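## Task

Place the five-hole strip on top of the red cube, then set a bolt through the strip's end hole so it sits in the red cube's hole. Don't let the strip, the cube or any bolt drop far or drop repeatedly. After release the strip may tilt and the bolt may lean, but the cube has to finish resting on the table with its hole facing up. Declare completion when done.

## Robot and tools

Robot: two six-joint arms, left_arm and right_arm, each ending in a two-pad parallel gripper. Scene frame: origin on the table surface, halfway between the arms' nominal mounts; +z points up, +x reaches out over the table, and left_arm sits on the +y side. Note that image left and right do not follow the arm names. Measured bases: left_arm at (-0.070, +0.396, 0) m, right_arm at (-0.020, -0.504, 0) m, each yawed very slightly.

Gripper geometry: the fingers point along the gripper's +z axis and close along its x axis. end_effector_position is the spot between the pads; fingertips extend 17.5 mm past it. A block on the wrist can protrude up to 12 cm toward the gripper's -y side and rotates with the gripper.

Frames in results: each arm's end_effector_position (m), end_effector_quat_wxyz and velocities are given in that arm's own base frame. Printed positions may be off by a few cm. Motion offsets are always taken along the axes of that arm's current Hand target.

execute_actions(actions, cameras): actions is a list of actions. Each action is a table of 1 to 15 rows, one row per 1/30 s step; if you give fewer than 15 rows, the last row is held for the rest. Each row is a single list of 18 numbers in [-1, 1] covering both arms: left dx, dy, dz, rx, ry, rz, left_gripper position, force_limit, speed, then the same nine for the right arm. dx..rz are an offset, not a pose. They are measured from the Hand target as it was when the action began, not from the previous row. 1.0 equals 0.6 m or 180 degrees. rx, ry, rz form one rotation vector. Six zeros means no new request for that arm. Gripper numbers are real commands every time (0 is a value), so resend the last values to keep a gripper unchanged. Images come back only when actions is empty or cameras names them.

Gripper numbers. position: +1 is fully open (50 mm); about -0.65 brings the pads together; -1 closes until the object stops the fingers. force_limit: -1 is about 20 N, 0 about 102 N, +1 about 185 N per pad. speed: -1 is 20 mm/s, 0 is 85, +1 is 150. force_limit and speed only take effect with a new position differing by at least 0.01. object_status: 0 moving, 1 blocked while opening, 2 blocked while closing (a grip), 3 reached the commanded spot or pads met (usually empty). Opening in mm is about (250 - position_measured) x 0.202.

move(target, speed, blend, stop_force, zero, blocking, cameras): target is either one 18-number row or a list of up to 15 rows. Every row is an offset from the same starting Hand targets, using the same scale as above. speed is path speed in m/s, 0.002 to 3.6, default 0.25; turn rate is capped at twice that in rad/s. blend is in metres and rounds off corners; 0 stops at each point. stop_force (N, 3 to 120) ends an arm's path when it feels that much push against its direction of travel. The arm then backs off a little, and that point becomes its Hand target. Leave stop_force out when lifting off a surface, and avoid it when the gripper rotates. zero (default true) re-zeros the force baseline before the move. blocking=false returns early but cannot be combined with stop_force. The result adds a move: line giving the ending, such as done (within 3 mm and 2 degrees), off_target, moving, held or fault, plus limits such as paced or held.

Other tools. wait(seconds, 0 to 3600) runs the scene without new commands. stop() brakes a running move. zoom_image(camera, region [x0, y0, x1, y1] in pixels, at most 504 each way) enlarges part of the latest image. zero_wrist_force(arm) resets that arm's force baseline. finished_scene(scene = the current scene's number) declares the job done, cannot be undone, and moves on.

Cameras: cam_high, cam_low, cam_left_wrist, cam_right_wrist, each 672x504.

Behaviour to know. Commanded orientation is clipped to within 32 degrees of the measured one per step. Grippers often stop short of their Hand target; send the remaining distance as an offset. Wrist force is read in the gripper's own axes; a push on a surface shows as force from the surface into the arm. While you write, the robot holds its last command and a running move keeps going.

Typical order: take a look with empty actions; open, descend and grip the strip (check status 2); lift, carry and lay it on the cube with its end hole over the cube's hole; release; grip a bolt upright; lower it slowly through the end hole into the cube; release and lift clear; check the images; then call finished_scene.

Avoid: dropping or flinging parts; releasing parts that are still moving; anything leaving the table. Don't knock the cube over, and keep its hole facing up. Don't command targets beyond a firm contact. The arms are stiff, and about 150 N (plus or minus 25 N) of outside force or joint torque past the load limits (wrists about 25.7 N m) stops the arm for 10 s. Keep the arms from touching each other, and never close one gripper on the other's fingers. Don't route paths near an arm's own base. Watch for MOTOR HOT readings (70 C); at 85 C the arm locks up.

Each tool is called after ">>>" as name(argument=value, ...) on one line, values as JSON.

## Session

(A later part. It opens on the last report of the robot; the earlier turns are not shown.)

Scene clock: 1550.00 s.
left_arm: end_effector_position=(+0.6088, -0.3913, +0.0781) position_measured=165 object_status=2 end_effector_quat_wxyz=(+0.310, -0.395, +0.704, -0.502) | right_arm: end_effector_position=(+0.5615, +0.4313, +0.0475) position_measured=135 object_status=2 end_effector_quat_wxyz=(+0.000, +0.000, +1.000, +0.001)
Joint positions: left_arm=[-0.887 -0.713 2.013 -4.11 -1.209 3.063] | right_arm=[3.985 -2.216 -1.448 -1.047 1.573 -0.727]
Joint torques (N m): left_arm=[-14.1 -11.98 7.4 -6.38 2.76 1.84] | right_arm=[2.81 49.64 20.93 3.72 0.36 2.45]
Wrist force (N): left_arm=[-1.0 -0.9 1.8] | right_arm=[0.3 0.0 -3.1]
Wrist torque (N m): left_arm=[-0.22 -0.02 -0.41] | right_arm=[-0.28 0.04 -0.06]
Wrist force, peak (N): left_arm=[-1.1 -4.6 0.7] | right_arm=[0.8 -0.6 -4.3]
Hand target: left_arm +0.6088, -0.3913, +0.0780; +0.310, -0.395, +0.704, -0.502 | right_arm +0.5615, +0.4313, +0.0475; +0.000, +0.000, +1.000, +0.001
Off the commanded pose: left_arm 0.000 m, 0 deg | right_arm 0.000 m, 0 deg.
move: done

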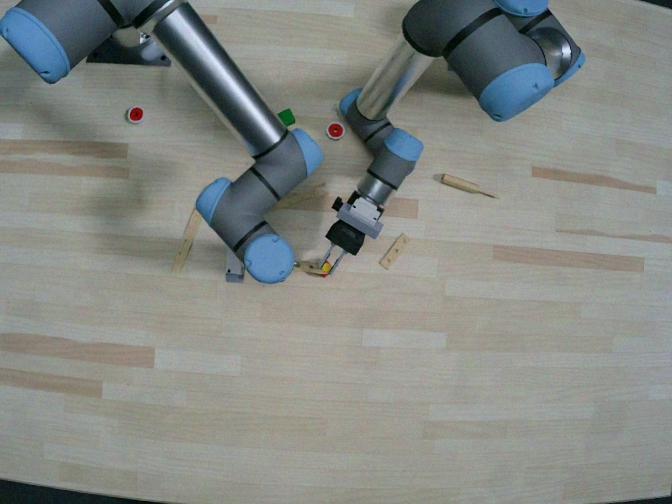

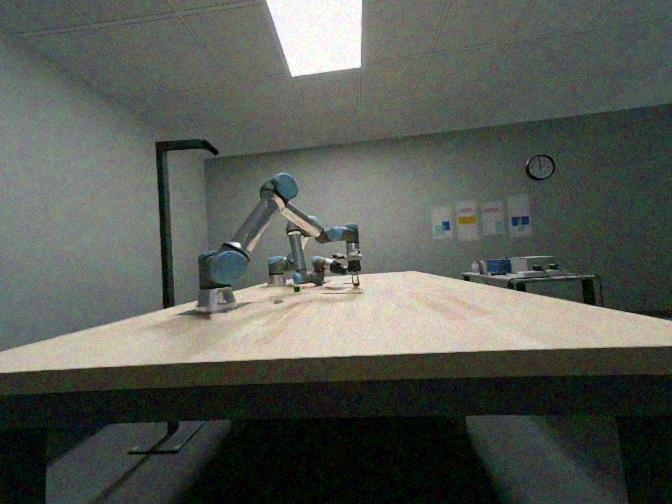

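>>> move(target=[0.0005,0.0258,0.0085,0,0,0,-1,-0.4,-1,0,0,0,0,0,0,-1,-0.7,-0.7], speed=0.01, stop_force=3, cameras=["cam_high","cam_low"])

>>> zoom_image(camera="cam_high", region=[310, 255, 340, 285])

>>> zoom_image(camera="cam_low", region=[350, 270, 364, 286])

Scene clock: 1572.90 s.
left_arm: end_effector_position=(+0.6089, -0.3914, +0.0783) position_measured=165 object_status=2 end_effector_quat_wxyz=(+0.310, -0.395, +0.705, -0.501) | right_arm: end_effector_position=(+0.5615, +0.4313, +0.0475) position_measured=135 object_status=2 end_effector_quat_wxyz=(+0.000, +0.000, +1.000, +0.001)
Joint positions: left_arm=[-0.887 -0.716 2.014 -4.106 -1.209 3.062] | right_arm=[3.985 -2.216 -1.448 -1.047 1.573 -0.727]
Joint torques (N m): left_arm=[-0.57 -41.48 -7.21 -4.07 0.05 0] | right_arm=[1.77 49.8 20.77 3.55 0.11 2.4]
Wrist force (N): left_arm=[-1.1 -1.0 1.8] | right_arm=[0.3 0.1 -3.1]
Wrist torque (N m): left_arm=[-0.25 -0.01 -0.39] | right_arm=[-0.25 0.03 -0.06]
Wrist force, peak (N): left_arm=[-1.1 -3.9 1.6] | right_arm=[0.1 -0.2 -4.0]
Hand target: left_arm +0.6089, -0.3914, +0.0783; +0.310, -0.395, +0.705, -0.501 (not the last commanded pose) | right_arm +0.5615, +0.4313, +0.0475; +0.000, +0.000, +1.000, +0.001
Tool commands: left_gripper/position=-1.0 left_gripper/force_limit=-0.396078 left_gripper/speed=-1.0 right_gripper/position=-1.0 right_gripper/force_limit=-0.7 right_gripper/speed=-0.7
Off the commanded pose: left_arm 0.017 m, 0 deg | right_arm 0.000 m, 0 deg.
FORCE FAULT: contact force on the left arm reached its limit, and that arm stopped. The contact can be on any part of that arm, not only on its tool. That arm's remaining commands of this call were not run. That arm is still stopped at the end of this call. That arm stays stopped for about 10 more seconds. Until then a move that you send moves the other arm only, and its call returns only when the move has ended. Once the stop has ended, the next robot result says so. If the stop ends while you think or write, that arm runs what you send next, counted from a new Hand target: where the arm stands when the stop ends. While its stop runs, that arm takes no new command, but its gripper still runs the gripper command that each later call begins with. Until it ends, the stop uses up actions while you think or wait. An arm that is not stopped still takes commands.
move: fault (left_arm)

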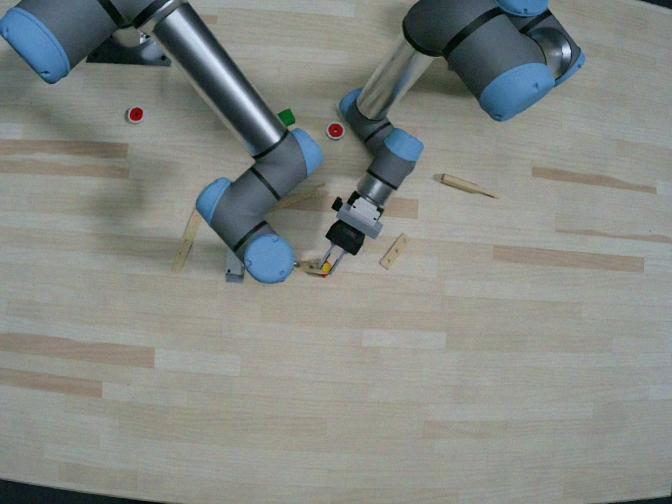

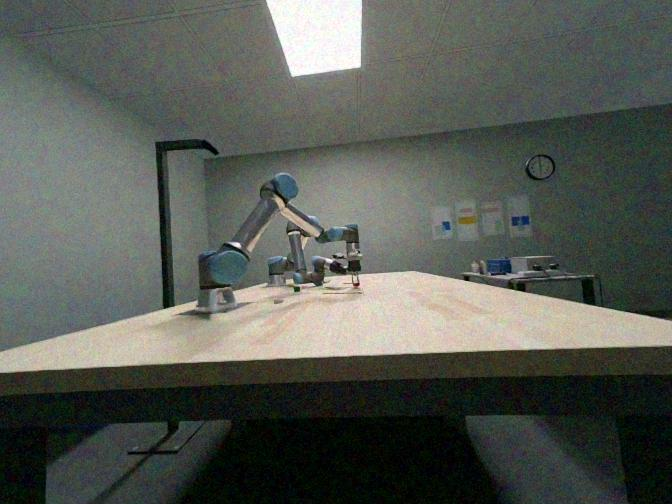

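Scaled by 16.800 from the camera's image (finer frame: 960x720).

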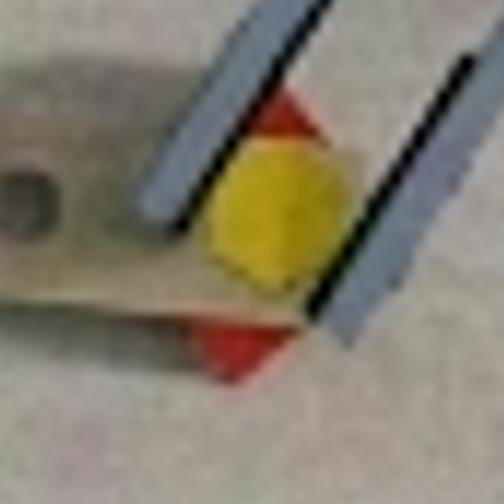

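Scaled by 31.500 from the camera's image (finer frame: 960x720).

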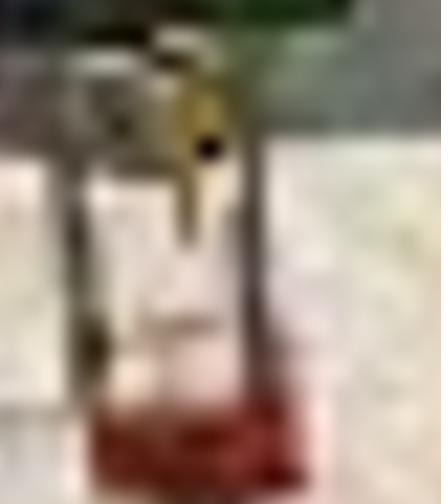

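>>> zoom_image(camera="cam_high", region=[300, 70, 430, 170])

>>> zoom_image(camera="cam_low", region=[280, 230, 380, 300])

>>> wait(seconds=8)

Scaled by 3.877 from the camera's image (finer frame: 960x720).

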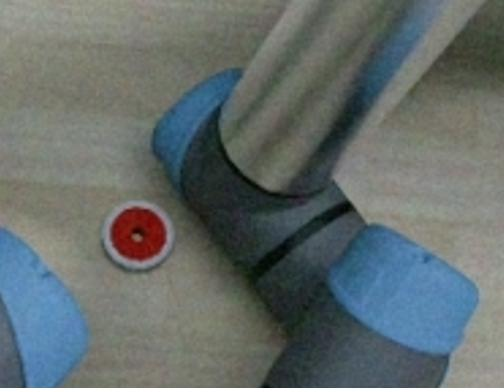

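Scaled by 5.040 from the camera's image (finer frame: 960x720).

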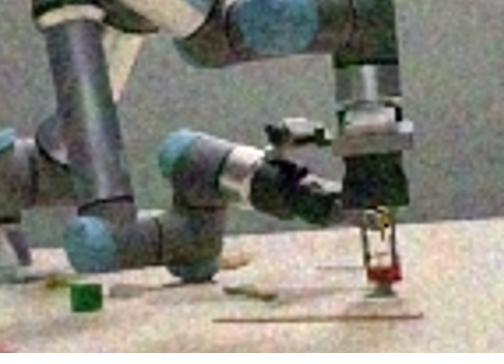

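Scene clock: 1594.33 s.
left_arm: end_effector_position=(+0.6089, -0.3914, +0.0783) position_measured=165 object_status=2 end_effector_quat_wxyz=(+0.310, -0.395, +0.705, -0.501) | right_arm: end_effector_position=(+0.5615, +0.4313, +0.0475) position_measured=135 object_status=2 end_effector_quat_wxyz=(+0.000, +0.000, +1.000, +0.001)
Joint positions: left_arm=[-0.887 -0.716 2.014 -4.106 -1.209 3.062] | right_arm=[3.985 -2.216 -1.448 -1.047 1.573 -0.727]
Joint torques (N m): left_arm=[0.06 -43.7 -6.47 -3.68 0.11 0.09] | right_arm=[1.45 49.25 22.06 3.53 0.22 2.53]
Wrist force (N): left_arm=[-1.2 -1.5 2.0] | right_arm=[0.2 -0.1 -3.3]
Wrist torque (N m): left_arm=[-0.32 0.02 -0.39] | right_arm=[-0.28 0.05 -0.06]
Wrist force, peak (N): left_arm=[-1.0 -1.4 2.2] | right_arm=[0.4 0.0 -4.0]
Hand target: left_arm +0.6089, -0.3914, +0.0783; +0.310, -0.395, +0.705, -0.501 (not the last commanded pose) | right_arm +0.5615, +0.4313, +0.0475; +0.000, +0.000, +1.000, +0.001
Tool commands: left_gripper/position=-1.0 left_gripper/force_limit=-0.396078 left_gripper/speed=-1.0 right_gripper/position=-1.0 right_gripper/force_limit=-0.7 right_gripper/speed=-0.7
Off the commanded pose: left_arm 0.017 m, 0 deg | right_arm 0.000 m, 0 deg.
FORCE FAULT, CONTINUED: the left arm's stop, for the force fault that an earlier result reported, is over. The rest of the stop counts as 20 of the actions that you can send in this scene. That arm's target is now where it stood when the stop ended, not its last command. That arm accepts commands again.
wait: 8.00 s; at rest from the start

>>> move(target=[-0.0013,-0.0317,-0.0102,0,0,0,-1,-0.4,-1,0,0,0,0,0,0,-1,-0.7,-0.7], speed=0.1)

>>> move(target=[0,0,0,-0.039,0,0,-1,-0.4,-1,0,0,0,0,0,0,-1,-0.7,-0.7], speed=0.1)

>>> move(target=[0.0113,0.0382,-0.0002,0,0,0,-1,-0.4,-1,0,0,0,0,0,0,-1,-0.7,-0.7], speed=0.1)

>>> move(target=[0.001,0.0212,0.0098,0,0,0,-1,-0.4,-1,0,0,0,0,0,0,-1,-0.7,-0.7], speed=0.012, stop_force=3)

>>> move(target=[0.0018,-0.0135,-0.011,0,0,0,-1,-0.4,-1,0,0,0,0,0,0,-1,-0.7,-0.7], speed=0.05)

>>> move(target=[0.001,0.0212,0.0098,0,0,0,-1,-0.4,-1,0,0,0,0,0,0,-1,-0.7,-0.7], speed=0.012, stop_force=3, cameras=["cam_high","cam_low"])

>>> zoom_image(camera="cam_high", region=[305, 245, 345, 285])

>>> zoom_image(camera="cam_low", region=[345, 268, 367, 290])

Scene clock: 1648.27 s.
left_arm: end_effector_position=(+0.6089, -0.3914, +0.0982) position_measured=165 object_status=2 end_effector_quat_wxyz=(+0.310, -0.395, +0.705, -0.501) | right_arm: end_effector_position=(+0.5615, +0.4313, +0.0475) position_measured=135 object_status=2 end_effector_quat_wxyz=(+0.000, +0.000, +1.000, +0.001)
Joint positions: left_arm=[-0.887 -0.765 2.026 -4.068 -1.209 3.062] | right_arm=[3.985 -2.216 -1.448 -1.047 1.573 -0.727]
Joint torques (N m): left_arm=[-5.77 -49.13 3.11 -1.1 1.78 -1.36] | right_arm=[0.62 48.92 22.71 3.49 0.5 2.7]
Wrist force (N): left_arm=[-1.0 -1.5 1.8] | right_arm=[0.4 0.0 -3.4]
Wrist torque (N m): left_arm=[-0.32 0.00 -0.39] | right_arm=[-0.27 0.01 -0.06]
Wrist force, peak (N): left_arm=[-1.2 -2.3 1.6] | right_arm=[0.6 -0.1 -3.7]
Hand target: left_arm +0.6089, -0.3914, +0.0983; +0.310, -0.395, +0.705, -0.501 | right_arm +0.5615, +0.4313, +0.0475; +0.000, +0.000, +1.000, +0.001
Off the commanded pose: left_arm 0.000 m, 0 deg | right_arm 0.000 m, 0 deg.
move: done

Scene clock: 1649.47 s.
left_arm: end_effector_position=(+0.6089, -0.3914, +0.0983) position_measured=165 object_status=2 end_effector_quat_wxyz=(+0.285, -0.413, +0.734, -0.457) | right_arm: end_effector_position=(+0.5615, +0.4313, +0.0475) position_measured=135 object_status=2 end_effector_quat_wxyz=(+0.000, +0.000, +1.000, +0.001)
Joint positions: left_arm=[-0.881 -0.851 2.039 -3.867 -1.227 3.02] | right_arm=[3.985 -2.216 -1.448 -1.047 1.573 -0.727]
Joint torques (N m): left_arm=[11.41 -48.17 -11.72 -1.08 -2.4 -1.84] | right_arm=[2.1 51.18 22.33 2.94 0.15 2.3]
Wrist force (N): left_arm=[-0.9 -1.4 1.6] | right_arm=[0.3 0.1 -3.7]
Wrist torque (N m): left_arm=[-0.32 0.01 -0.30] | right_arm=[-0.26 0.03 -0.05]
Wrist force, peak (N): left_arm=[-1.2 -1.4 1.9] | right_arm=[0.6 -0.1 -3.7]
Hand target: left_arm +0.6089, -0.3914, +0.0983; +0.285, -0.413, +0.734, -0.457 | right_arm +0.5615, +0.4313, +0.0475; +0.000, +0.000, +1.000, +0.001
Off the commanded pose: left_arm 0.000 m, 0 deg | right_arm 0.000 m, 0 deg.
move: done

Scene clock: 1650.27 s.
left_arm: end_effector_position=(+0.5975, -0.3917, +0.0774) position_measured=165 object_status=2 end_effector_quat_wxyz=(+0.285, -0.413, +0.734, -0.457) | right_arm: end_effector_position=(+0.5615, +0.4313, +0.0475) position_measured=135 object_status=2 end_effector_quat_wxyz=(+0.000, +0.000, +1.000, +0.001)
Joint positions: left_arm=[-0.9 -0.808 2.059 -3.927 -1.21 3.011] | right_arm=[3.985 -2.216 -1.448 -1.047 1.573 -0.727]
Joint torques (N m): left_arm=[-11.39 -32.74 3.39 -6.45 2.83 -1.78] | right_arm=[0.87 49.16 23.15 3.42 0.23 2.69]
Wrist force (N): left_arm=[-0.7 -1.6 1.7] | right_arm=[0.4 -0.3 -3.3]
Wrist torque (N m): left_arm=[-0.35 0.00 -0.30] | right_arm=[-0.32 0.02 -0.06]
Wrist force, peak (N): left_arm=[-1.4 -3.0 1.7] | right_arm=[0.4 0.0 -3.7]
Hand target: left_arm +0.5975, -0.3917, +0.0773; +0.285, -0.413, +0.734, -0.457 | right_arm +0.5615, +0.4313, +0.0475; +0.000, +0.000, +1.000, +0.001
Off the commanded pose: left_arm 0.000 m, 0 deg | right_arm 0.000 m, 0 deg.
move: done

Scene clock: 1652.07 s.
left_arm: end_effector_position=(+0.5975, -0.3917, +0.0695) position_measured=165 object_status=2 end_effector_quat_wxyz=(+0.285, -0.413, +0.735, -0.457) | right_arm: end_effector_position=(+0.5615, +0.4313, +0.0475) position_measured=135 object_status=2 end_effector_quat_wxyz=(+0.000, +0.000, +1.000, +0.001)
Joint positions: left_arm=[-0.9 -0.788 2.056 -3.943 -1.21 3.011] | right_arm=[3.985 -2.216 -1.448 -1.047 1.573 -0.727]
Joint torques (N m): left_arm=[-7.03 -48.68 2.69 -0.98 -0.06 -1.64] | right_arm=[2.43 50.44 23.41 3.21 0.12 2.47]
Wrist force (N): left_arm=[-0.6 -3.1 0.8] | right_arm=[0.0 0.1 -3.4]
Wrist torque (N m): left_arm=[-0.38 0.01 -0.31] | right_arm=[-0.25 0.05 -0.05]
Wrist force, peak (N): left_arm=[-1.1 -10.8 -2.8] | right_arm=[0.6 -0.6 -5.3]
Hand target: left_arm +0.5975, -0.3917, +0.0695; +0.285, -0.413, +0.735, -0.457 (not the last commanded pose) | right_arm +0.5615, +0.4313, +0.0475; +0.000, +0.000, +1.000, +0.001
Off the commanded pose: left_arm 0.006 m, 0 deg | right_arm 0.000 m, 0 deg.
move: contact (left_arm)

Scene clock: 1652.73 s.
left_arm: end_effector_position=(+0.5945, -0.3917, +0.0795) position_measured=165 object_status=2 end_effector_quat_wxyz=(+0.285, -0.413, +0.735, -0.457) | right_arm: end_effector_position=(+0.5615, +0.4313, +0.0475) position_measured=135 object_status=2 end_effector_quat_wxyz=(+0.000, +0.000, +1.000, +0.001)
Joint positions: left_arm=[-0.905 -0.815 2.068 -3.926 -1.205 3.008] | right_arm=[3.985 -2.216 -1.448 -1.047 1.573 -0.727]
Joint torques (N m): left_arm=[-10.99 -49.06 3.55 -1.6 3.05 -1.55] | right_arm=[2.58 48.55 21.4 3.41 0.15 2.26]
Wrist force (N): left_arm=[-0.7 -1.5 1.8] | right_arm=[0.3 -0.3 -3.3]
Wrist torque (N m): left_arm=[-0.32 0.01 -0.31] | right_arm=[-0.31 0.05 -0.07]
Wrist force, peak (N): left_arm=[-0.9 -3.2 0.8] | right_arm=[0.2 -0.2 -4.2]
Hand target: left_arm +0.5945, -0.3917, +0.0796; +0.285, -0.413, +0.735, -0.457 | right_arm +0.5615, +0.4313, +0.0475; +0.000, +0.000, +1.000, +0.001
Off the commanded pose: left_arm 0.000 m, 0 deg | right_arm 0.000 m, 0 deg.
move: done

Scene clock: 1654.80 s.
left_arm: end_effector_position=(+0.5944, -0.3918, +0.0655) position_measured=165 object_status=2 end_effector_quat_wxyz=(+0.285, -0.413, +0.735, -0.457) | right_arm: end_effector_position=(+0.5615, +0.4313, +0.0475) position_measured=135 object_status=2 end_effector_quat_wxyz=(+0.000, +0.000, +1.000, +0.001)
Joint positions: left_arm=[-0.906 -0.78 2.061 -3.955 -1.205 3.008] | right_arm=[3.985 -2.216 -1.448 -1.047 1.573 -0.727]
Joint torques (N m): left_arm=[-9.98 -33.14 -20.96 -6.44 2.94 -1.01] | right_arm=[2.69 50.47 22.85 3.36 0.09 2.47]
Wrist force (N): left_arm=[-0.7 -1.6 1.4] | right_arm=[0.2 0.0 -3.1]
Wrist torque (N m): left_arm=[-0.34 0.00 -0.30] | right_arm=[-0.27 0.05 -0.06]
Wrist force, peak (N): left_arm=[-0.9 -1.8 1.5] | right_arm=[0.4 -0.5 -3.7]
Hand target: left_arm +0.5944, -0.3918, +0.0655; +0.285, -0.413, +0.735, -0.457 | right_arm +0.5615, +0.4313, +0.0475; +0.000, +0.000, +1.000, +0.001
Off the commanded pose: left_arm 0.000 m, 0 deg | right_arm 0.000 m, 0 deg.
move: done

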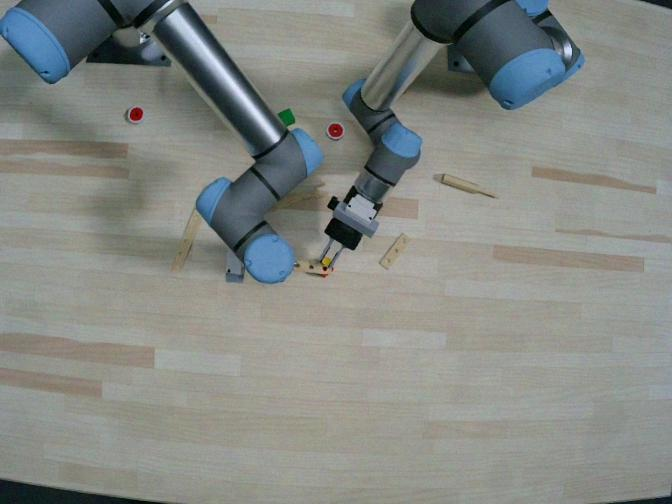

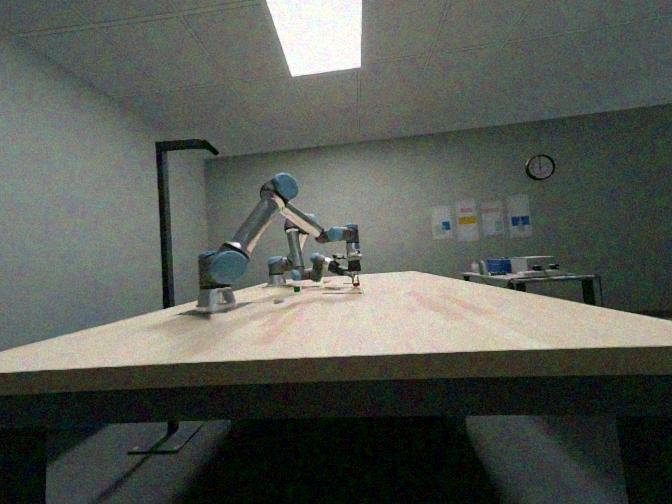

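Scaled by 12.600 from the camera's image (finer frame: 960x720).

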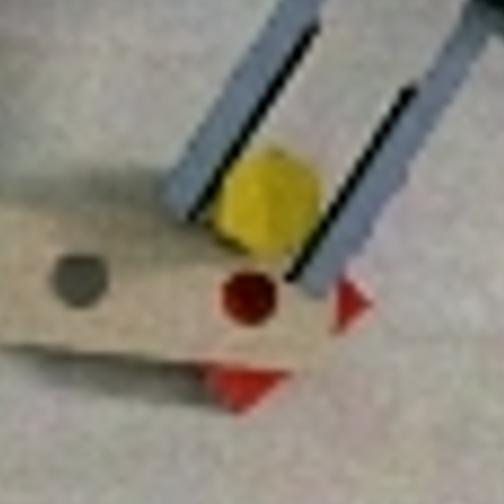

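Scaled by 22.909 from the camera's image (finer frame: 960x720).

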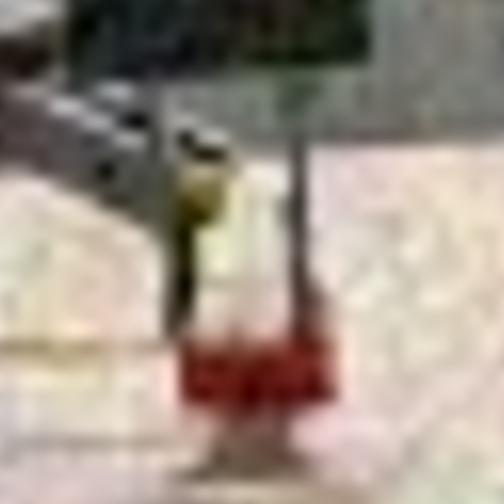

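>>> move(target=[-0.0008,-0.01817,-0.00838,0,0,0,-1,-0.4,-1,0,0,0,0,0,0,-1,-0.7,-0.7], speed=0.05)

>>> move(target=[-0.01392,-0.00966,0.02232,0,0,0,-1,-0.4,-1,0,0,0,0,0,0,-1,-0.7,-0.7], speed=0.05)

>>> move(target=[0.001,0.0212,0.0098,0,0,0,-1,-0.4,-1,0,0,0,0,0,0,-1,-0.7,-0.7], speed=0.012, stop_force=3, cameras=["cam_high","cam_low","cam_left_wrist"])

Scene clock: 1704.57 s.
left_arm: end_effector_position=(+0.5945, -0.3918, +0.0775) position_measured=165 object_status=2 end_effector_quat_wxyz=(+0.285, -0.413, +0.735, -0.457) | right_arm: end_effector_position=(+0.5615, +0.4313, +0.0475) position_measured=135 object_status=2 end_effector_quat_wxyz=(+0.000, +0.000, +1.000, +0.001)
Joint positions: left_arm=[-0.906 -0.81 2.067 -3.931 -1.205 3.008] | right_arm=[3.985 -2.216 -1.448 -1.047 1.573 -0.727]
Joint torques (N m): left_arm=[-7.45 -49.45 3.25 -1.77 2.41 -0.11] | right_arm=[2.91 50.18 23.04 3.09 -0.14 2.18]
Wrist force (N): left_arm=[-0.6 -1.3 1.6] | right_arm=[0.1 -0.3 -3.4]
Wrist torque (N m): left_arm=[-0.28 -0.01 -0.31] | right_arm=[-0.32 0.08 -0.07]
Wrist force, peak (N): left_arm=[-1.1 -2.1 1.3] | right_arm=[0.1 -0.2 -3.8]
Hand target: left_arm +0.5945, -0.3918, +0.0776; +0.285, -0.413, +0.735, -0.457 | right_arm +0.5615, +0.4313, +0.0475; +0.000, +0.000, +1.000, +0.001
Off the commanded pose: left_arm 0.000 m, 0 deg | right_arm 0.000 m, 0 deg.
move: done

Scene clock: 1705.37 s.
left_arm: end_effector_position=(+0.6112, -0.3918, +0.0775) position_measured=165 object_status=2 end_effector_quat_wxyz=(+0.285, -0.413, +0.735, -0.457) | right_arm: end_effector_position=(+0.5615, +0.4313, +0.0475) position_measured=135 object_status=2 end_effector_quat_wxyz=(+0.000, +0.000, +1.000, +0.001)
Joint positions: left_arm=[-0.878 -0.798 2.025 -3.907 -1.23 3.022] | right_arm=[3.985 -2.216 -1.448 -1.047 1.573 -0.727]
Joint torques (N m): left_arm=[11.5 -35.77 -23.68 -1.49 -2.35 1.93] | right_arm=[1.74 51.48 22.79 3.29 0.13 2.63]
Wrist force (N): left_arm=[-1.2 -1.3 1.4] | right_arm=[-0.1 -0.3 -3.5]
Wrist torque (N m): left_arm=[-0.32 0.05 -0.40] | right_arm=[-0.31 0.11 -0.07]
Wrist force, peak (N): left_arm=[-1.2 -1.4 1.8] | right_arm=[0.5 -0.1 -4.0]
Hand target: left_arm +0.6113, -0.3918, +0.0775; +0.285, -0.413, +0.735, -0.457 | right_arm +0.5615, +0.4313, +0.0475; +0.000, +0.000, +1.000, +0.001
Off the commanded pose: left_arm 0.000 m, 0 deg | right_arm 0.000 m, 0 deg.
move: done

Scene clock: 1707.20 s.
left_arm: end_effector_position=(+0.6113, -0.3918, +0.0694) position_measured=165 object_status=2 end_effector_quat_wxyz=(+0.285, -0.413, +0.735, -0.457) | right_arm: end_effector_position=(+0.5615, +0.4313, +0.0475) position_measured=135 object_status=2 end_effector_quat_wxyz=(+0.000, +0.000, +1.000, +0.001)
Joint positions: left_arm=[-0.878 -0.777 2.021 -3.923 -1.23 3.022] | right_arm=[3.985 -2.216 -1.448 -1.047 1.573 -0.727]
Joint torques (N m): left_arm=[6.74 -50.03 3.66 -0.86 -1.7 0.92] | right_arm=[1.4 51.13 23.46 3.16 0.25 2.34]
Wrist force (N): left_arm=[-0.7 -3.1 0.4] | right_arm=[0.2 -0.4 -3.9]
Wrist torque (N m): left_arm=[-0.37 0.01 -0.40] | right_arm=[-0.32 0.05 -0.06]
Wrist force, peak (N): left_arm=[-1.4 -10.7 -2.5] | right_arm=[0.9 -1.0 -5.6]
Hand target: left_arm +0.6113, -0.3918, +0.0694; +0.285, -0.413, +0.735, -0.457 (not the last commanded pose) | right_arm +0.5615, +0.4313, +0.0475; +0.000, +0.000, +1.000, +0.001
Off the commanded pose: left_arm 0.006 m, 0 deg | right_arm 0.000 m, 0 deg.
move: contact (left_arm)

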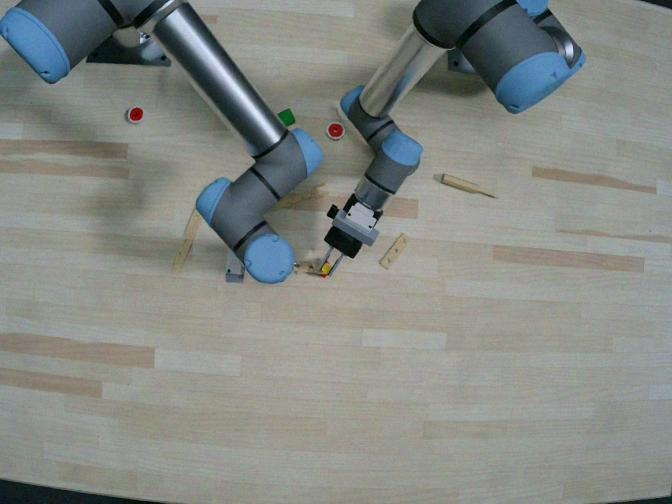

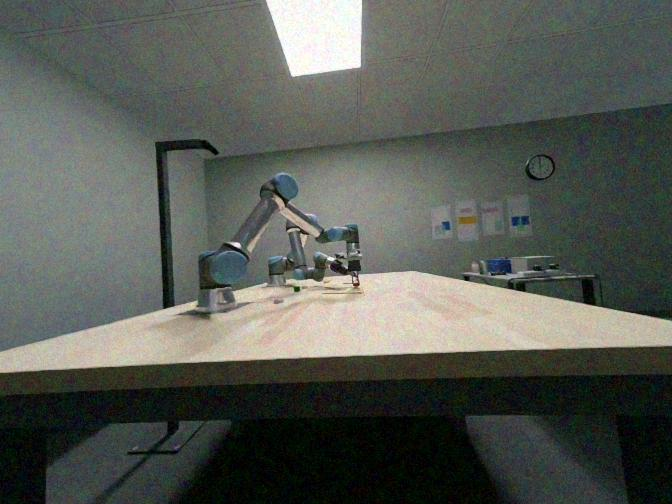

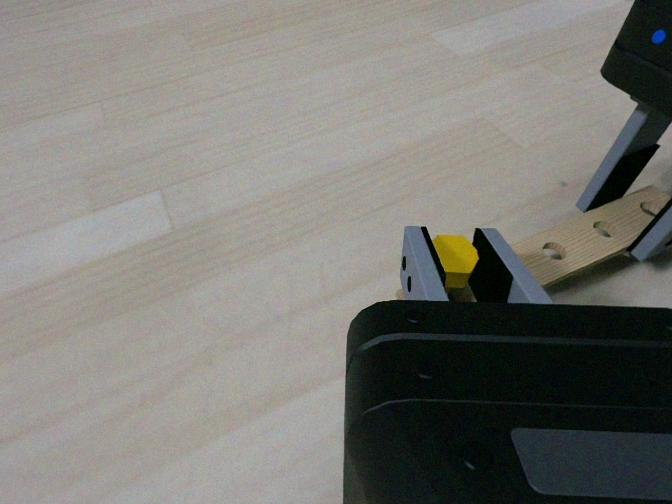

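>>> move(target=[[-0.00053,-0.01211,-0.00559,0,0,0,-1,-0.4,-1,0,0,0,0,0,0,-1,-0.7,-0.7],[-0.02221,-0.00613,-0.01652,0,0,0,-1,-0.4,-1,0,0,0,0,0,0,-1,-0.7,-0.7]], speed=0.05)

>>> move(target=[0.001,0.0212,0.0098,0,0,0,-1,-0.4,-1,0,0,0,0,0,0,-1,-0.7,-0.7], speed=0.012, stop_force=3)

>>> move(target=[[-0.00053,-0.01211,-0.00559,0,0,0,-1,-0.4,-1,0,0,0,0,0,0,-1,-0.7,-0.7],[-0.00342,-0.01131,-0.00705,0,0,0,-1,-0.4,-1,0,0,0,0,0,0,-1,-0.7,-0.7]], speed=0.05)

>>> move(target=[0.001,0.0212,0.0098,0,0,0,-1,-0.4,-1,0,0,0,0,0,0,-1,-0.7,-0.7], speed=0.012, stop_force=3)

>>> move(target=[[-0.00053,-0.01211,-0.00559,0,0,0,-1,-0.4,-1,0,0,0,0,0,0,-1,-0.7,-0.7],[-0.00342,-0.01131,-0.00705,0,0,0,-1,-0.4,-1,0,0,0,0,0,0,-1,-0.7,-0.7]], speed=0.05)

>>> move(target=[0.001,0.0212,0.0098,0,0,0,-1,-0.4,-1,0,0,0,0,0,0,-1,-0.7,-0.7], speed=0.012, stop_force=3)

Scene clock: 1728.77 s.
left_arm: end_effector_position=(+0.6113, -0.3769, +0.0774) position_measured=165 object_status=2 end_effector_quat_wxyz=(+0.285, -0.413, +0.735, -0.457) | right_arm: end_effector_position=(+0.5615, +0.4313, +0.0475) position_measured=135 object_status=2 end_effector_quat_wxyz=(+0.000, +0.000, +1.000, +0.001)
Joint positions: left_arm=[-0.857 -0.804 2.048 -3.926 -1.249 3.031] | right_arm=[3.985 -2.216 -1.448 -1.047 1.573 -0.727]
Joint torques (N m): left_arm=[9.42 -49.13 4.14 -6.45 -2.39 1.41] | right_arm=[0.89 51.71 22.22 3.41 0.05 2.53]
Wrist force (N): left_arm=[-0.9 -1.3 1.6] | right_arm=[0.2 -0.2 -3.1]
Wrist torque (N m): left_arm=[-0.31 0.01 -0.41] | right_arm=[-0.30 0.04 -0.06]
Wrist force, peak (N): left_arm=[-0.9 -3.2 0.7] | right_arm=[0.3 -0.4 -4.2]
Hand target: left_arm +0.6113, -0.3768, +0.0774; +0.285, -0.413, +0.735, -0.457 | right_arm +0.5615, +0.4313, +0.0475; +0.000, +0.000, +1.000, +0.001
Off the commanded pose: left_arm 0.000 m, 0 deg | right_arm 0.000 m, 0 deg.
move: done

Scene clock: 1730.53 s.
left_arm: end_effector_position=(+0.6112, -0.3768, +0.0699) position_measured=165 object_status=2 end_effector_quat_wxyz=(+0.285, -0.413, +0.735, -0.457) | right_arm: end_effector_position=(+0.5615, +0.4313, +0.0475) position_measured=135 object_status=2 end_effector_quat_wxyz=(+0.000, +0.000, +1.000, +0.001)
Joint positions: left_arm=[-0.857 -0.785 2.045 -3.942 -1.249 3.031] | right_arm=[3.985 -2.216 -1.448 -1.047 1.573 -0.727]
Joint torques (N m): left_arm=[8.08 -48.26 3.63 -1.15 -1.74 1.27] | right_arm=[2.88 50.27 21.98 3.23 0.04 2.45]
Wrist force (N): left_arm=[-0.9 -2.8 0.7] | right_arm=[0.2 -0.1 -3.8]
Wrist torque (N m): left_arm=[-0.35 0.03 -0.41] | right_arm=[-0.28 0.04 -0.05]
Wrist force, peak (N): left_arm=[-1.5 -8.9 -1.7] | right_arm=[0.8 -0.5 -5.9]
Hand target: left_arm +0.6112, -0.3768, +0.0699; +0.285, -0.413, +0.735, -0.457 (not the last commanded pose) | right_arm +0.5615, +0.4313, +0.0475; +0.000, +0.000, +1.000, +0.001
Off the commanded pose: left_arm 0.006 m, 0 deg | right_arm 0.000 m, 0 deg.
move: contact (left_arm)

Scene clock: 1731.30 s.
left_arm: end_effector_position=(+0.6113, -0.3749, +0.0779) position_measured=165 object_status=2 end_effector_quat_wxyz=(+0.285, -0.413, +0.735, -0.457) | right_arm: end_effector_position=(+0.5615, +0.4313, +0.0475) position_measured=135 object_status=2 end_effector_quat_wxyz=(+0.000, +0.000, +1.000, +0.001)
Joint positions: left_arm=[-0.854 -0.806 2.052 -3.928 -1.251 3.032] | right_arm=[3.985 -2.216 -1.448 -1.047 1.573 -0.727]
Joint torques (N m): left_arm=[8.97 -49.23 1.99 -6.25 -2.62 1.66] | right_arm=[1.53 49.35 22.87 3.36 -0.05 2.16]
Wrist force (N): left_arm=[-1.1 -1.7 1.4] | right_arm=[0.1 -0.1 -3.8]
Wrist torque (N m): left_arm=[-0.36 0.04 -0.40] | right_arm=[-0.28 0.06 -0.06]
Wrist force, peak (N): left_arm=[-1.0 -2.9 0.9] | right_arm=[0.2 -0.4 -3.9]
Hand target: left_arm +0.6113, -0.3748, +0.0779; +0.285, -0.413, +0.735, -0.457 | right_arm +0.5615, +0.4313, +0.0475; +0.000, +0.000, +1.000, +0.001
Off the commanded pose: left_arm 0.000 m, 0 deg | right_arm 0.000 m, 0 deg.
move: done

Scene clock: 1733.23 s.
left_arm: end_effector_position=(+0.6112, -0.3748, +0.0641) position_measured=165 object_status=2 end_effector_quat_wxyz=(+0.285, -0.413, +0.734, -0.457) | right_arm: end_effector_position=(+0.5615, +0.4313, +0.0475) position_measured=135 object_status=2 end_effector_quat_wxyz=(+0.000, +0.000, +1.000, +0.001)
Joint positions: left_arm=[-0.854 -0.771 2.045 -3.957 -1.251 3.033] | right_arm=[3.985 -2.216 -1.448 -1.047 1.573 -0.727]
Joint torques (N m): left_arm=[-0.9 -47.35 -14.44 -1.3 0.35 0.12] | right_arm=[1.24 50.6 23.66 3.17 -0.14 1.94]
Wrist force (N): left_arm=[-2.3 -4.8 -0.6] | right_arm=[0.6 0.9 -3.3]
Wrist torque (N m): left_arm=[-0.39 0.03 -0.38] | right_arm=[-0.28 0.04 -0.08]
Wrist force, peak (N): left_arm=[-2.3 -5.3 -0.8] | right_arm=[0.1 -0.2 -4.0]
Hand target: left_arm +0.6112, -0.3748, +0.0641; +0.285, -0.413, +0.735, -0.457 | right_arm +0.5615, +0.4313, +0.0475; +0.000, +0.000, +1.000, +0.001
Off the commanded pose: left_arm 0.000 m, 0 deg | right_arm 0.000 m, 0 deg.
move: contact (left_arm)

Scene clock: 1734.00 s.
left_arm: end_effector_position=(+0.6112, -0.3730, +0.0721) position_measured=165 object_status=2 end_effector_quat_wxyz=(+0.285, -0.413, +0.735, -0.457) | right_arm: end_effector_position=(+0.5615, +0.4313, +0.0475) position_measured=135 object_status=2 end_effector_quat_wxyz=(+0.000, +0.000, +1.000, +0.001)
Joint positions: left_arm=[-0.852 -0.792 2.052 -3.943 -1.254 3.034] | right_arm=[3.985 -2.216 -1.448 -1.047 1.573 -0.727]
Joint torques (N m): left_arm=[10.04 -48.75 5.51 -6.85 -2.15 1.85] | right_arm=[2.41 52.37 22.62 3.35 0.13 2.32]
Wrist force (N): left_arm=[-1.0 -1.5 1.7] | right_arm=[0.2 -0.2 -3.6]
Wrist torque (N m): left_arm=[-0.33 0.02 -0.40] | right_arm=[-0.27 0.03 -0.06]
Wrist force, peak (N): left_arm=[-2.4 -5.2 -0.7] | right_arm=[0.1 -0.3 -3.9]
Hand target: left_arm +0.6112, -0.3728, +0.0721; +0.285, -0.413, +0.735, -0.457 | right_arm +0.5615, +0.4313, +0.0475; +0.000, +0.000, +1.000, +0.001
Off the commanded pose: left_arm 0.000 m, 0 deg | right_arm 0.000 m, 0 deg.
move: done

Scene clock: 1735.77 s.
left_arm: end_effector_position=(+0.6112, -0.3728, +0.0642) position_measured=165 object_status=2 end_effector_quat_wxyz=(+0.285, -0.413, +0.735, -0.457) | right_arm: end_effector_position=(+0.5615, +0.4313, +0.0475) position_measured=135 object_status=2 end_effector_quat_wxyz=(+0.000, +0.000, +1.000, +0.001)
Joint positions: left_arm=[-0.851 -0.772 2.049 -3.959 -1.254 3.034] | right_arm=[3.985 -2.216 -1.448 -1.047 1.573 -0.727]
Joint torques (N m): left_arm=[8.85 -49.06 3.99 -1.21 -1.6 1.18] | right_arm=[2.87 50.06 22.57 3.02 0.25 2.11]
Wrist force (N): left_arm=[-0.7 -1.9 1.3] | right_arm=[0.5 0.2 -3.4]
Wrist torque (N m): left_arm=[-0.32 0.00 -0.40] | right_arm=[-0.28 0.00 -0.06]
Wrist force, peak (N): left_arm=[-2.0 -9.5 -1.9] | right_arm=[-0.2 0.1 -3.8]
Hand target: left_arm +0.6112, -0.3728, +0.0642; +0.285, -0.413, +0.735, -0.457 (not the last commanded pose) | right_arm +0.5615, +0.4313, +0.0475; +0.000, +0.000, +1.000, +0.001
Off the commanded pose: left_arm 0.006 m, 0 deg | right_arm 0.000 m, 0 deg.
move: contact (left_arm)

>>> move(target=[[-0.0008,-0.01817,-0.00838,0,0,0,-1,-0.4,-1,0,0,0,0,0,0,-1,-0.7,-0.7],[0.03099,-0.02693,0.00764,0,0,0,-1,-0.4,-1,0,0,0,0,0,0,-1,-0.7,-0.7]], speed=0.05)

>>> move(target=[0.001,0.0212,0.0098,0,0,0,-1,-0.4,-1,0,0,0,0,0,0,-1,-0.7,-0.7], speed=0.012, stop_force=3)

>>> move(target=[[-0.00053,-0.01211,-0.00559,0,0,0,-1,-0.4,-1,0,0,0,0,0,0,-1,-0.7,-0.7],[0.00092,-0.01251,-0.00486,0,0,0,-1,-0.4,-1,0,0,0,0,0,0,-1,-0.7,-0.7]], speed=0.05)

>>> move(target=[0.001,0.0212,0.0098,0,0,0,-1,-0.4,-1,0,0,0,0,0,0,-1,-0.7,-0.7], speed=0.012, stop_force=3, cameras=["cam_high"])

>>> zoom_image(camera="cam_high", region=[300, 245, 350, 295])

Scene clock: 1759.97 s.
left_arm: end_effector_position=(+0.6112, -0.3947, +0.0761) position_measured=165 object_status=2 end_effector_quat_wxyz=(+0.285, -0.413, +0.735, -0.457) | right_arm: end_effector_position=(+0.5615, +0.4313, +0.0475) position_measured=135 object_status=2 end_effector_quat_wxyz=(+0.000, +0.000, +1.000, +0.001)
Joint positions: left_arm=[-0.881 -0.793 2.02 -3.905 -1.227 3.02] | right_arm=[3.985 -2.216 -1.448 -1.047 1.573 -0.727]
Joint torques (N m): left_arm=[-10.46 -35.41 -21.46 -1.69 3.23 -1.67] | right_arm=[1.87 50.76 22.26 3.06 0.3 2.41]
Wrist force (N): left_arm=[-1.0 -1.1 1.6] | right_arm=[0.0 -0.8 -3.4]
Wrist torque (N m): left_arm=[-0.28 0.02 -0.29] | right_arm=[-0.35 0.06 -0.05]
Wrist force, peak (N): left_arm=[-0.8 -2.3 1.2] | right_arm=[0.0 0.0 -4.1]
Hand target: left_arm +0.6113, -0.3948, +0.0761; +0.285, -0.413, +0.735, -0.457 | right_arm +0.5615, +0.4313, +0.0475; +0.000, +0.000, +1.000, +0.001
Off the commanded pose: left_arm 0.000 m, 0 deg | right_arm 0.000 m, 0 deg.
move: done

Scene clock: 1762.17 s.
left_arm: end_effector_position=(+0.6112, -0.3948, +0.0627) position_measured=165 object_status=2 end_effector_quat_wxyz=(+0.285, -0.413, +0.734, -0.457) | right_arm: end_effector_position=(+0.5615, +0.4313, +0.0475) position_measured=135 object_status=2 end_effector_quat_wxyz=(+0.000, +0.000, +1.000, +0.001)
Joint positions: left_arm=[-0.882 -0.76 2.013 -3.932 -1.227 3.02] | right_arm=[3.985 -2.216 -1.448 -1.047 1.573 -0.727]
Joint torques (N m): left_arm=[-10.04 -49.84 2.99 -1.35 1.83 -1.76] | right_arm=[2.12 50.97 23.5 2.93 0.42 2.2]
Wrist force (N): left_arm=[-1.3 -2.0 0.5] | right_arm=[-0.1 -0.2 -3.5]
Wrist torque (N m): left_arm=[-0.31 0.02 -0.29] | right_arm=[-0.29 0.03 -0.03]
Wrist force, peak (N): left_arm=[-0.8 -6.3 -1.9] | right_arm=[0.3 -0.3 -4.0]
Hand target: left_arm +0.6112, -0.3948, +0.0627; +0.285, -0.413, +0.735, -0.457 (not the last commanded pose) | right_arm +0.5615, +0.4313, +0.0475; +0.000, +0.000, +1.000, +0.001
Off the commanded pose: left_arm 0.001 m, 0 deg | right_arm 0.000 m, 0 deg.
move: contact (left_arm)

Scene clock: 1762.87 s.
left_arm: end_effector_position=(+0.6112, -0.3956, +0.0706) position_measured=165 object_status=2 end_effector_quat_wxyz=(+0.285, -0.413, +0.735, -0.457) end_effector_velocity=(+0.001, -0.002, +0.001) end_effector_angular_velocity=(-0.002, -0.002, +0.002) | right_arm: end_effector_position=(+0.5615, +0.4313, +0.0475) position_measured=135 object_status=2 end_effector_quat_wxyz=(+0.000, +0.000, +1.000, +0.001)
Joint positions: left_arm=[-0.883 -0.779 2.016 -3.915 -1.226 3.019] | right_arm=[3.985 -2.216 -1.448 -1.047 1.573 -0.727]
Joint velocities: left_arm=[-0.002 0 -0.005 0.003 0.004 -0.002] | right_arm=[within noise]
Joint torques (N m): left_arm=[-11.18 -51.27 -21.48 -1.44 2.76 -1.37] | right_arm=[2.01 52.07 24.34 3.13 -0.06 2.02]
Wrist force (N): left_arm=[-0.9 -1.1 1.7] | right_arm=[0.2 -0.5 -3.4]
Wrist torque (N m): left_arm=[-0.28 0.01 -0.29] | right_arm=[-0.33 0.03 -0.05]
Wrist force, peak (N): left_arm=[-1.1 -1.9 1.2] | right_arm=[0.5 -0.3 -3.7]
Hand target: left_arm +0.6112, -0.3958, +0.0707; +0.285, -0.413, +0.735, -0.457 | right_arm +0.5615, +0.4313, +0.0475; +0.000, +0.000, +1.000, +0.001
Off the commanded pose: left_arm 0.000 m, 0 deg | right_arm 0.000 m, 0 deg.
move: done

Scene clock: 1764.63 s.
left_arm: end_effector_position=(+0.6112, -0.3958, +0.0628) position_measured=165 object_status=2 end_effector_quat_wxyz=(+0.285, -0.413, +0.735, -0.457) | right_arm: end_effector_position=(+0.5615, +0.4313, +0.0475) position_measured=135 object_status=2 end_effector_quat_wxyz=(+0.000, +0.000, +1.000, +0.001)
Joint positions: left_arm=[-0.883 -0.759 2.011 -3.93 -1.225 3.019] | right_arm=[3.985 -2.216 -1.448 -1.047 1.573 -0.727]
Joint torques (N m): left_arm=[-8.97 -51.64 2.14 -1.23 -1 -1.44] | right_arm=[3.01 51.24 22.96 3.02 0.08 2.27]
Wrist force (N): left_arm=[-1.2 -0.5 0.7] | right_arm=[-0.7 -0.9 -3.7]
Wrist torque (N m): left_arm=[-0.29 -0.01 -0.29] | right_arm=[-0.29 0.07 0.01]
Wrist force, peak (N): left_arm=[-2.3 -8.7 -3.1] | right_arm=[-0.3 -1.2 -3.7]
Hand target: left_arm +0.6112, -0.3958, +0.0628; +0.285, -0.413, +0.735, -0.457 (not the last commanded pose) | right_arm +0.5615, +0.4313, +0.0475; +0.000, +0.000, +1.000, +0.001
Off the commanded pose: left_arm 0.006 m, 0 deg | right_arm 0.000 m, 0 deg.
move: contact (left_arm)

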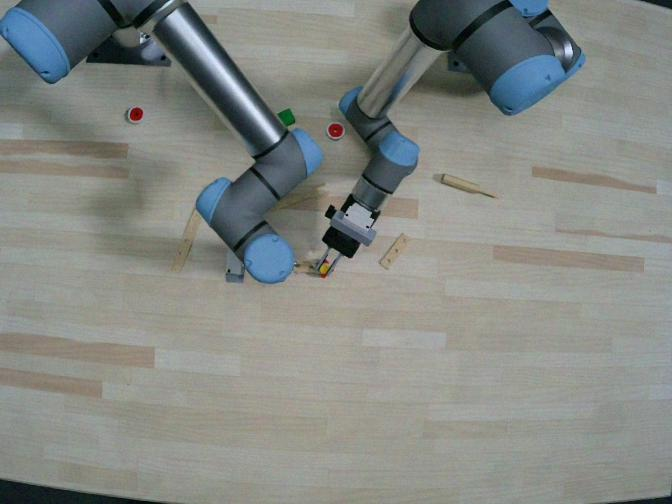

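Scaled by 10.080 from the camera's image (finer frame: 960x720).

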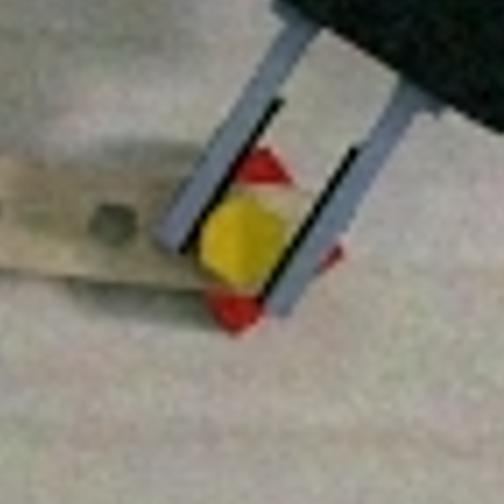

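>>> move(target=[-0.00276,-0.00613,-0.00438,0,0,0,-1,-0.4,-1,0,0,0,0,0,0,-1,-0.7,-0.7], speed=0.03)

>>> move(target=[0.00043,0.00909,0.0042,0,0,0,-1,-0.4,-1,0,0,0,0,0,0,-1,-0.7,-0.7], speed=0.01, stop_force=3)

>>> move(target=[-0.0008,-0.00716,-0.00234,0,0,0,-1,-0.4,-1,0,0,0,0,0,0,-1,-0.7,-0.7], speed=0.03)

>>> move(target=[0.00043,0.00909,0.0042,0,0,0,-1,-0.4,-1,0,0,0,0,0,0,-1,-0.7,-0.7], speed=0.01, stop_force=3)

>>> move(target=[0.00069,-0.00612,-0.00473,0,0,0,-1,-0.4,-1,0,0,0,0,0,0,-1,-0.7,-0.7], speed=0.03)

>>> move(target=[0.00043,0.00909,0.0042,0,0,0,-1,-0.4,-1,0,0,0,0,0,0,-1,-0.7,-0.7], speed=0.01, stop_force=3)

>>> move(target=[0.00021,-0.00744,-0.00183,0,0,0,-1,-0.4,-1,0,0,0,0,0,0,-1,-0.7,-0.7], speed=0.03)

>>> move(target=[0.00043,0.00909,0.0042,0,0,0,-1,-0.4,-1,0,0,0,0,0,0,-1,-0.7,-0.7], speed=0.01, stop_force=3)

Scene clock: 1796.27 s.
left_arm: end_effector_position=(+0.6112, -0.3942, +0.0672) position_measured=165 object_status=2 end_effector_quat_wxyz=(+0.285, -0.413, +0.735, -0.457) | right_arm: end_effector_position=(+0.5615, +0.4313, +0.0475) position_measured=135 object_status=2 end_effector_quat_wxyz=(+0.000, +0.000, +1.000, +0.001)
Joint positions: left_arm=[-0.881 -0.771 2.016 -3.924 -1.227 3.02] | right_arm=[3.985 -2.216 -1.448 -1.047 1.573 -0.727]
Joint torques (N m): left_arm=[11.74 -51.59 2.9 -1.48 -1.98 1.66] | right_arm=[3.36 51.21 24.04 2.78 0.14 2.37]
Wrist force (N): left_arm=[-0.1 -0.9 1.4] | right_arm=[-0.4 0.5 -3.2]
Wrist torque (N m): left_arm=[-0.31 0.05 -0.38] | right_arm=[-0.33 0.03 0.00]
Wrist force, peak (N): left_arm=[-1.1 -1.4 1.6] | right_arm=[-0.3 -1.2 -3.8]
Hand target: left_arm +0.6112, -0.3941, +0.0673; +0.285, -0.413, +0.735, -0.457 | right_arm +0.5615, +0.4313, +0.0475; +0.000, +0.000, +1.000, +0.001
Off the commanded pose: left_arm 0.000 m, 0 deg | right_arm 0.000 m, 0 deg.
move: done

Scene clock: 1797.63 s.
left_arm: end_effector_position=(+0.6112, -0.3942, +0.0615) position_measured=165 object_status=2 end_effector_quat_wxyz=(+0.285, -0.413, +0.734, -0.457) | right_arm: end_effector_position=(+0.5615, +0.4313, +0.0475) position_measured=135 object_status=2 end_effector_quat_wxyz=(+0.000, +0.000, +1.000, +0.001)
Joint positions: left_arm=[-0.881 -0.757 2.013 -3.935 -1.227 3.02] | right_arm=[3.985 -2.216 -1.448 -1.047 1.573 -0.727]
Joint torques (N m): left_arm=[8.23 -47.89 -16.25 -2.38 -0.8 0.79] | right_arm=[1.29 51.95 23.27 2.89 0.1 2.35]
Wrist force (N): left_arm=[0.2 -3.6 -0.8] | right_arm=[0.1 1.1 -3.4]
Wrist torque (N m): left_arm=[-0.36 0.01 -0.38] | right_arm=[-0.28 0.01 -0.04]
Wrist force, peak (N): left_arm=[0.2 -4.0 -0.7] | right_arm=[-0.5 1.2 -3.8]
Hand target: left_arm +0.6112, -0.3941, +0.0615; +0.285, -0.413, +0.734, -0.457 | right_arm +0.5615, +0.4313, +0.0475; +0.000, +0.000, +1.000, +0.001
Off the commanded pose: left_arm 0.000 m, 0 deg | right_arm 0.000 m, 0 deg.
move: contact (left_arm)

Scene clock: 1798.17 s.
left_arm: end_effector_position=(+0.6118, -0.3942, +0.0659) position_measured=165 object_status=2 end_effector_quat_wxyz=(+0.285, -0.413, +0.734, -0.457) | right_arm: end_effector_position=(+0.5615, +0.4313, +0.0475) position_measured=135 object_status=2 end_effector_quat_wxyz=(+0.000, +0.000, +1.000, +0.001)
Joint positions: left_arm=[-0.88 -0.767 2.014 -3.925 -1.228 3.02] | right_arm=[3.985 -2.216 -1.448 -1.047 1.573 -0.727]
Joint torques (N m): left_arm=[12.99 -50.54 2.68 -1.49 -1.53 1.78] | right_arm=[1.71 51.62 23.05 3.04 0.12 2.37]
Wrist force (N): left_arm=[1.9 0.1 1.3] | right_arm=[-1.3 1.7 -3.4]
Wrist torque (N m): left_arm=[-0.30 0.01 -0.44] | right_arm=[-0.29 0.03 0.10]
Wrist force, peak (N): left_arm=[0.2 -3.4 -0.6] | right_arm=[-1.3 1.7 -3.4]
Hand target: left_arm +0.6118, -0.3942, +0.0660; +0.285, -0.413, +0.734, -0.457 | right_arm +0.5615, +0.4313, +0.0475; +0.000, +0.000, +1.000, +0.001
Off the commanded pose: left_arm 0.000 m, 0 deg | right_arm 0.000 m, 0 deg.
move: done

Scene clock: 1799.80 s.
left_arm: end_effector_position=(+0.6118, -0.3941, +0.0618) position_measured=165 object_status=2 end_effector_quat_wxyz=(+0.285, -0.413, +0.735, -0.457) | right_arm: end_effector_position=(+0.5615, +0.4313, +0.0475) position_measured=135 object_status=2 end_effector_quat_wxyz=(+0.000, +0.000, +1.000, +0.001)
Joint positions: left_arm=[-0.88 -0.757 2.012 -3.933 -1.228 3.02] | right_arm=[3.985 -2.216 -1.448 -1.047 1.573 -0.727]
Joint torques (N m): left_arm=[10.96 -50.96 2.88 -1.47 -0.77 1.03] | right_arm=[1.71 50.73 23.98 2.9 0.14 2.4]
Wrist force (N): left_arm=[1.0 -0.6 0.7] | right_arm=[-0.9 1.0 -3.0]
Wrist torque (N m): left_arm=[-0.30 0.05 -0.43] | right_arm=[-0.28 0.00 0.07]
Wrist force, peak (N): left_arm=[0.3 -4.0 -1.1] | right_arm=[-0.9 1.6 -4.0]
Hand target: left_arm +0.6118, -0.3941, +0.0618; +0.285, -0.413, +0.735, -0.457 (not the last commanded pose) | right_arm +0.5615, +0.4313, +0.0475; +0.000, +0.000, +1.000, +0.001
Off the commanded pose: left_arm 0.002 m, 0 deg | right_arm 0.000 m, 0 deg.
move: contact (left_arm)

Scene clock: 1800.37 s.
left_arm: end_effector_position=(+0.6107, -0.3941, +0.0662) position_measured=165 object_status=2 end_effector_quat_wxyz=(+0.285, -0.413, +0.734, -0.457) | right_arm: end_effector_position=(+0.5615, +0.4313, +0.0475) position_measured=135 object_status=2 end_effector_quat_wxyz=(+0.000, +0.000, +1.000, +0.001)
Joint positions: left_arm=[-0.882 -0.769 2.017 -3.927 -1.227 3.019] | right_arm=[3.985 -2.216 -1.448 -1.047 1.573 -0.727]
Joint torques (N m): left_arm=[-11.58 -50.86 3.18 -1.48 2.9 -1.79] | right_arm=[2.67 51.17 24.35 2.98 0.21 2.11]
Wrist force (N): left_arm=[-0.9 -1.4 1.3] | right_arm=[0.0 0.0 -3.4]
Wrist torque (N m): left_arm=[-0.33 0.01 -0.33] | right_arm=[-0.28 0.04 -0.04]
Wrist force, peak (N): left_arm=[-1.0 -1.6 1.3] | right_arm=[-1.1 0.7 -3.6]
Hand target: left_arm +0.6106, -0.3942, +0.0663; +0.285, -0.413, +0.735, -0.457 | right_arm +0.5615, +0.4313, +0.0475; +0.000, +0.000, +1.000, +0.001
Off the commanded pose: left_arm 0.000 m, 0 deg | right_arm 0.000 m, 0 deg.
move: done

Scene clock: 1802.03 s.
left_arm: end_effector_position=(+0.6106, -0.3942, +0.0615) position_measured=165 object_status=2 end_effector_quat_wxyz=(+0.285, -0.413, +0.735, -0.457) | right_arm: end_effector_position=(+0.5615, +0.4313, +0.0475) position_measured=135 object_status=2 end_effector_quat_wxyz=(+0.000, +0.000, +1.000, +0.001)
Joint positions: left_arm=[-0.882 -0.757 2.015 -3.936 -1.227 3.019] | right_arm=[3.985 -2.216 -1.448 -1.047 1.573 -0.727]
Joint torques (N m): left_arm=[-10.16 -50.27 3.03 -1.22 -2.42 -1.91] | right_arm=[2.44 49.46 24.24 2.99 -0.03 2.09]
Wrist force (N): left_arm=[-1.3 -1.2 1.5] | right_arm=[0.0 -0.8 -3.2]
Wrist torque (N m): left_arm=[-0.27 0.02 -0.33] | right_arm=[-0.36 0.03 -0.04]
Wrist force, peak (N): left_arm=[-3.3 -6.6 -0.8] | right_arm=[0.0 -1.4 -3.7]
Hand target: left_arm +0.6106, -0.3942, +0.0615; +0.285, -0.413, +0.735, -0.457 (not the last commanded pose) | right_arm +0.5615, +0.4313, +0.0475; +0.000, +0.000, +1.000, +0.001
Off the commanded pose: left_arm 0.001 m, 0 deg | right_arm 0.000 m, 0 deg.
move: contact (left_arm)

Scene clock: 1802.57 s.
left_arm: end_effector_position=(+0.6112, -0.3949, +0.0659) position_measured=165 object_status=2 end_effector_quat_wxyz=(+0.285, -0.413, +0.735, -0.457) | right_arm: end_effector_position=(+0.5615, +0.4313, +0.0475) position_measured=135 object_status=2 end_effector_quat_wxyz=(+0.000, +0.000, +1.000, +0.001)
Joint positions: left_arm=[-0.882 -0.768 2.015 -3.925 -1.227 3.019] | right_arm=[3.985 -2.216 -1.448 -1.047 1.573 -0.727]
Joint torques (N m): left_arm=[-3.14 -49.39 -19.96 -1.22 -2.14 -0.61] | right_arm=[1.69 50.68 23.48 2.75 0.08 2.15]
Wrist force (N): left_arm=[-1.0 -1.4 1.8] | right_arm=[-0.1 -0.3 -3.4]
Wrist torque (N m): left_arm=[-0.32 0.02 -0.33] | right_arm=[-0.30 0.03 -0.03]
Wrist force, peak (N): left_arm=[-1.0 -1.4 1.8] | right_arm=[-0.4 -0.3 -3.6]
Hand target: left_arm +0.6112, -0.3949, +0.0660; +0.285, -0.413, +0.735, -0.457 | right_arm +0.5615, +0.4313, +0.0475; +0.000, +0.000, +1.000, +0.001
Off the commanded pose: left_arm 0.000 m, 0 deg | right_arm 0.000 m, 0 deg.
move: done

Scene clock: 1804.20 s.
left_arm: end_effector_position=(+0.6112, -0.3949, +0.0619) position_measured=165 object_status=2 end_effector_quat_wxyz=(+0.285, -0.413, +0.735, -0.457) | right_arm: end_effector_position=(+0.5615, +0.4313, +0.0475) position_measured=135 object_status=2 end_effector_quat_wxyz=(+0.000, +0.000, +1.000, +0.001)
Joint positions: left_arm=[-0.882 -0.758 2.012 -3.933 -1.227 3.019] | right_arm=[3.985 -2.216 -1.448 -1.047 1.573 -0.727]
Joint torques (N m): left_arm=[3.64 -50.27 2.8 -1.35 -1.49 -0.04] | right_arm=[3.28 50.95 23.76 2.75 -0.13 2.08]
Wrist force (N): left_arm=[-1.1 -2.5 0.6] | right_arm=[-0.2 -0.1 -3.6]
Wrist torque (N m): left_arm=[-0.37 -0.06 -0.32] | right_arm=[-0.28 0.01 -0.02]
Wrist force, peak (N): left_arm=[-4.0 -6.6 -1.6] | right_arm=[-0.2 -0.3 -3.8]
Hand target: left_arm +0.6112, -0.3949, +0.0619; +0.285, -0.413, +0.735, -0.457 (not the last commanded pose) | right_arm +0.5615, +0.4313, +0.0475; +0.000, +0.000, +1.000, +0.001
Off the commanded pose: left_arm 0.002 m, 0 deg | right_arm 0.000 m, 0 deg.
move: contact (left_arm)


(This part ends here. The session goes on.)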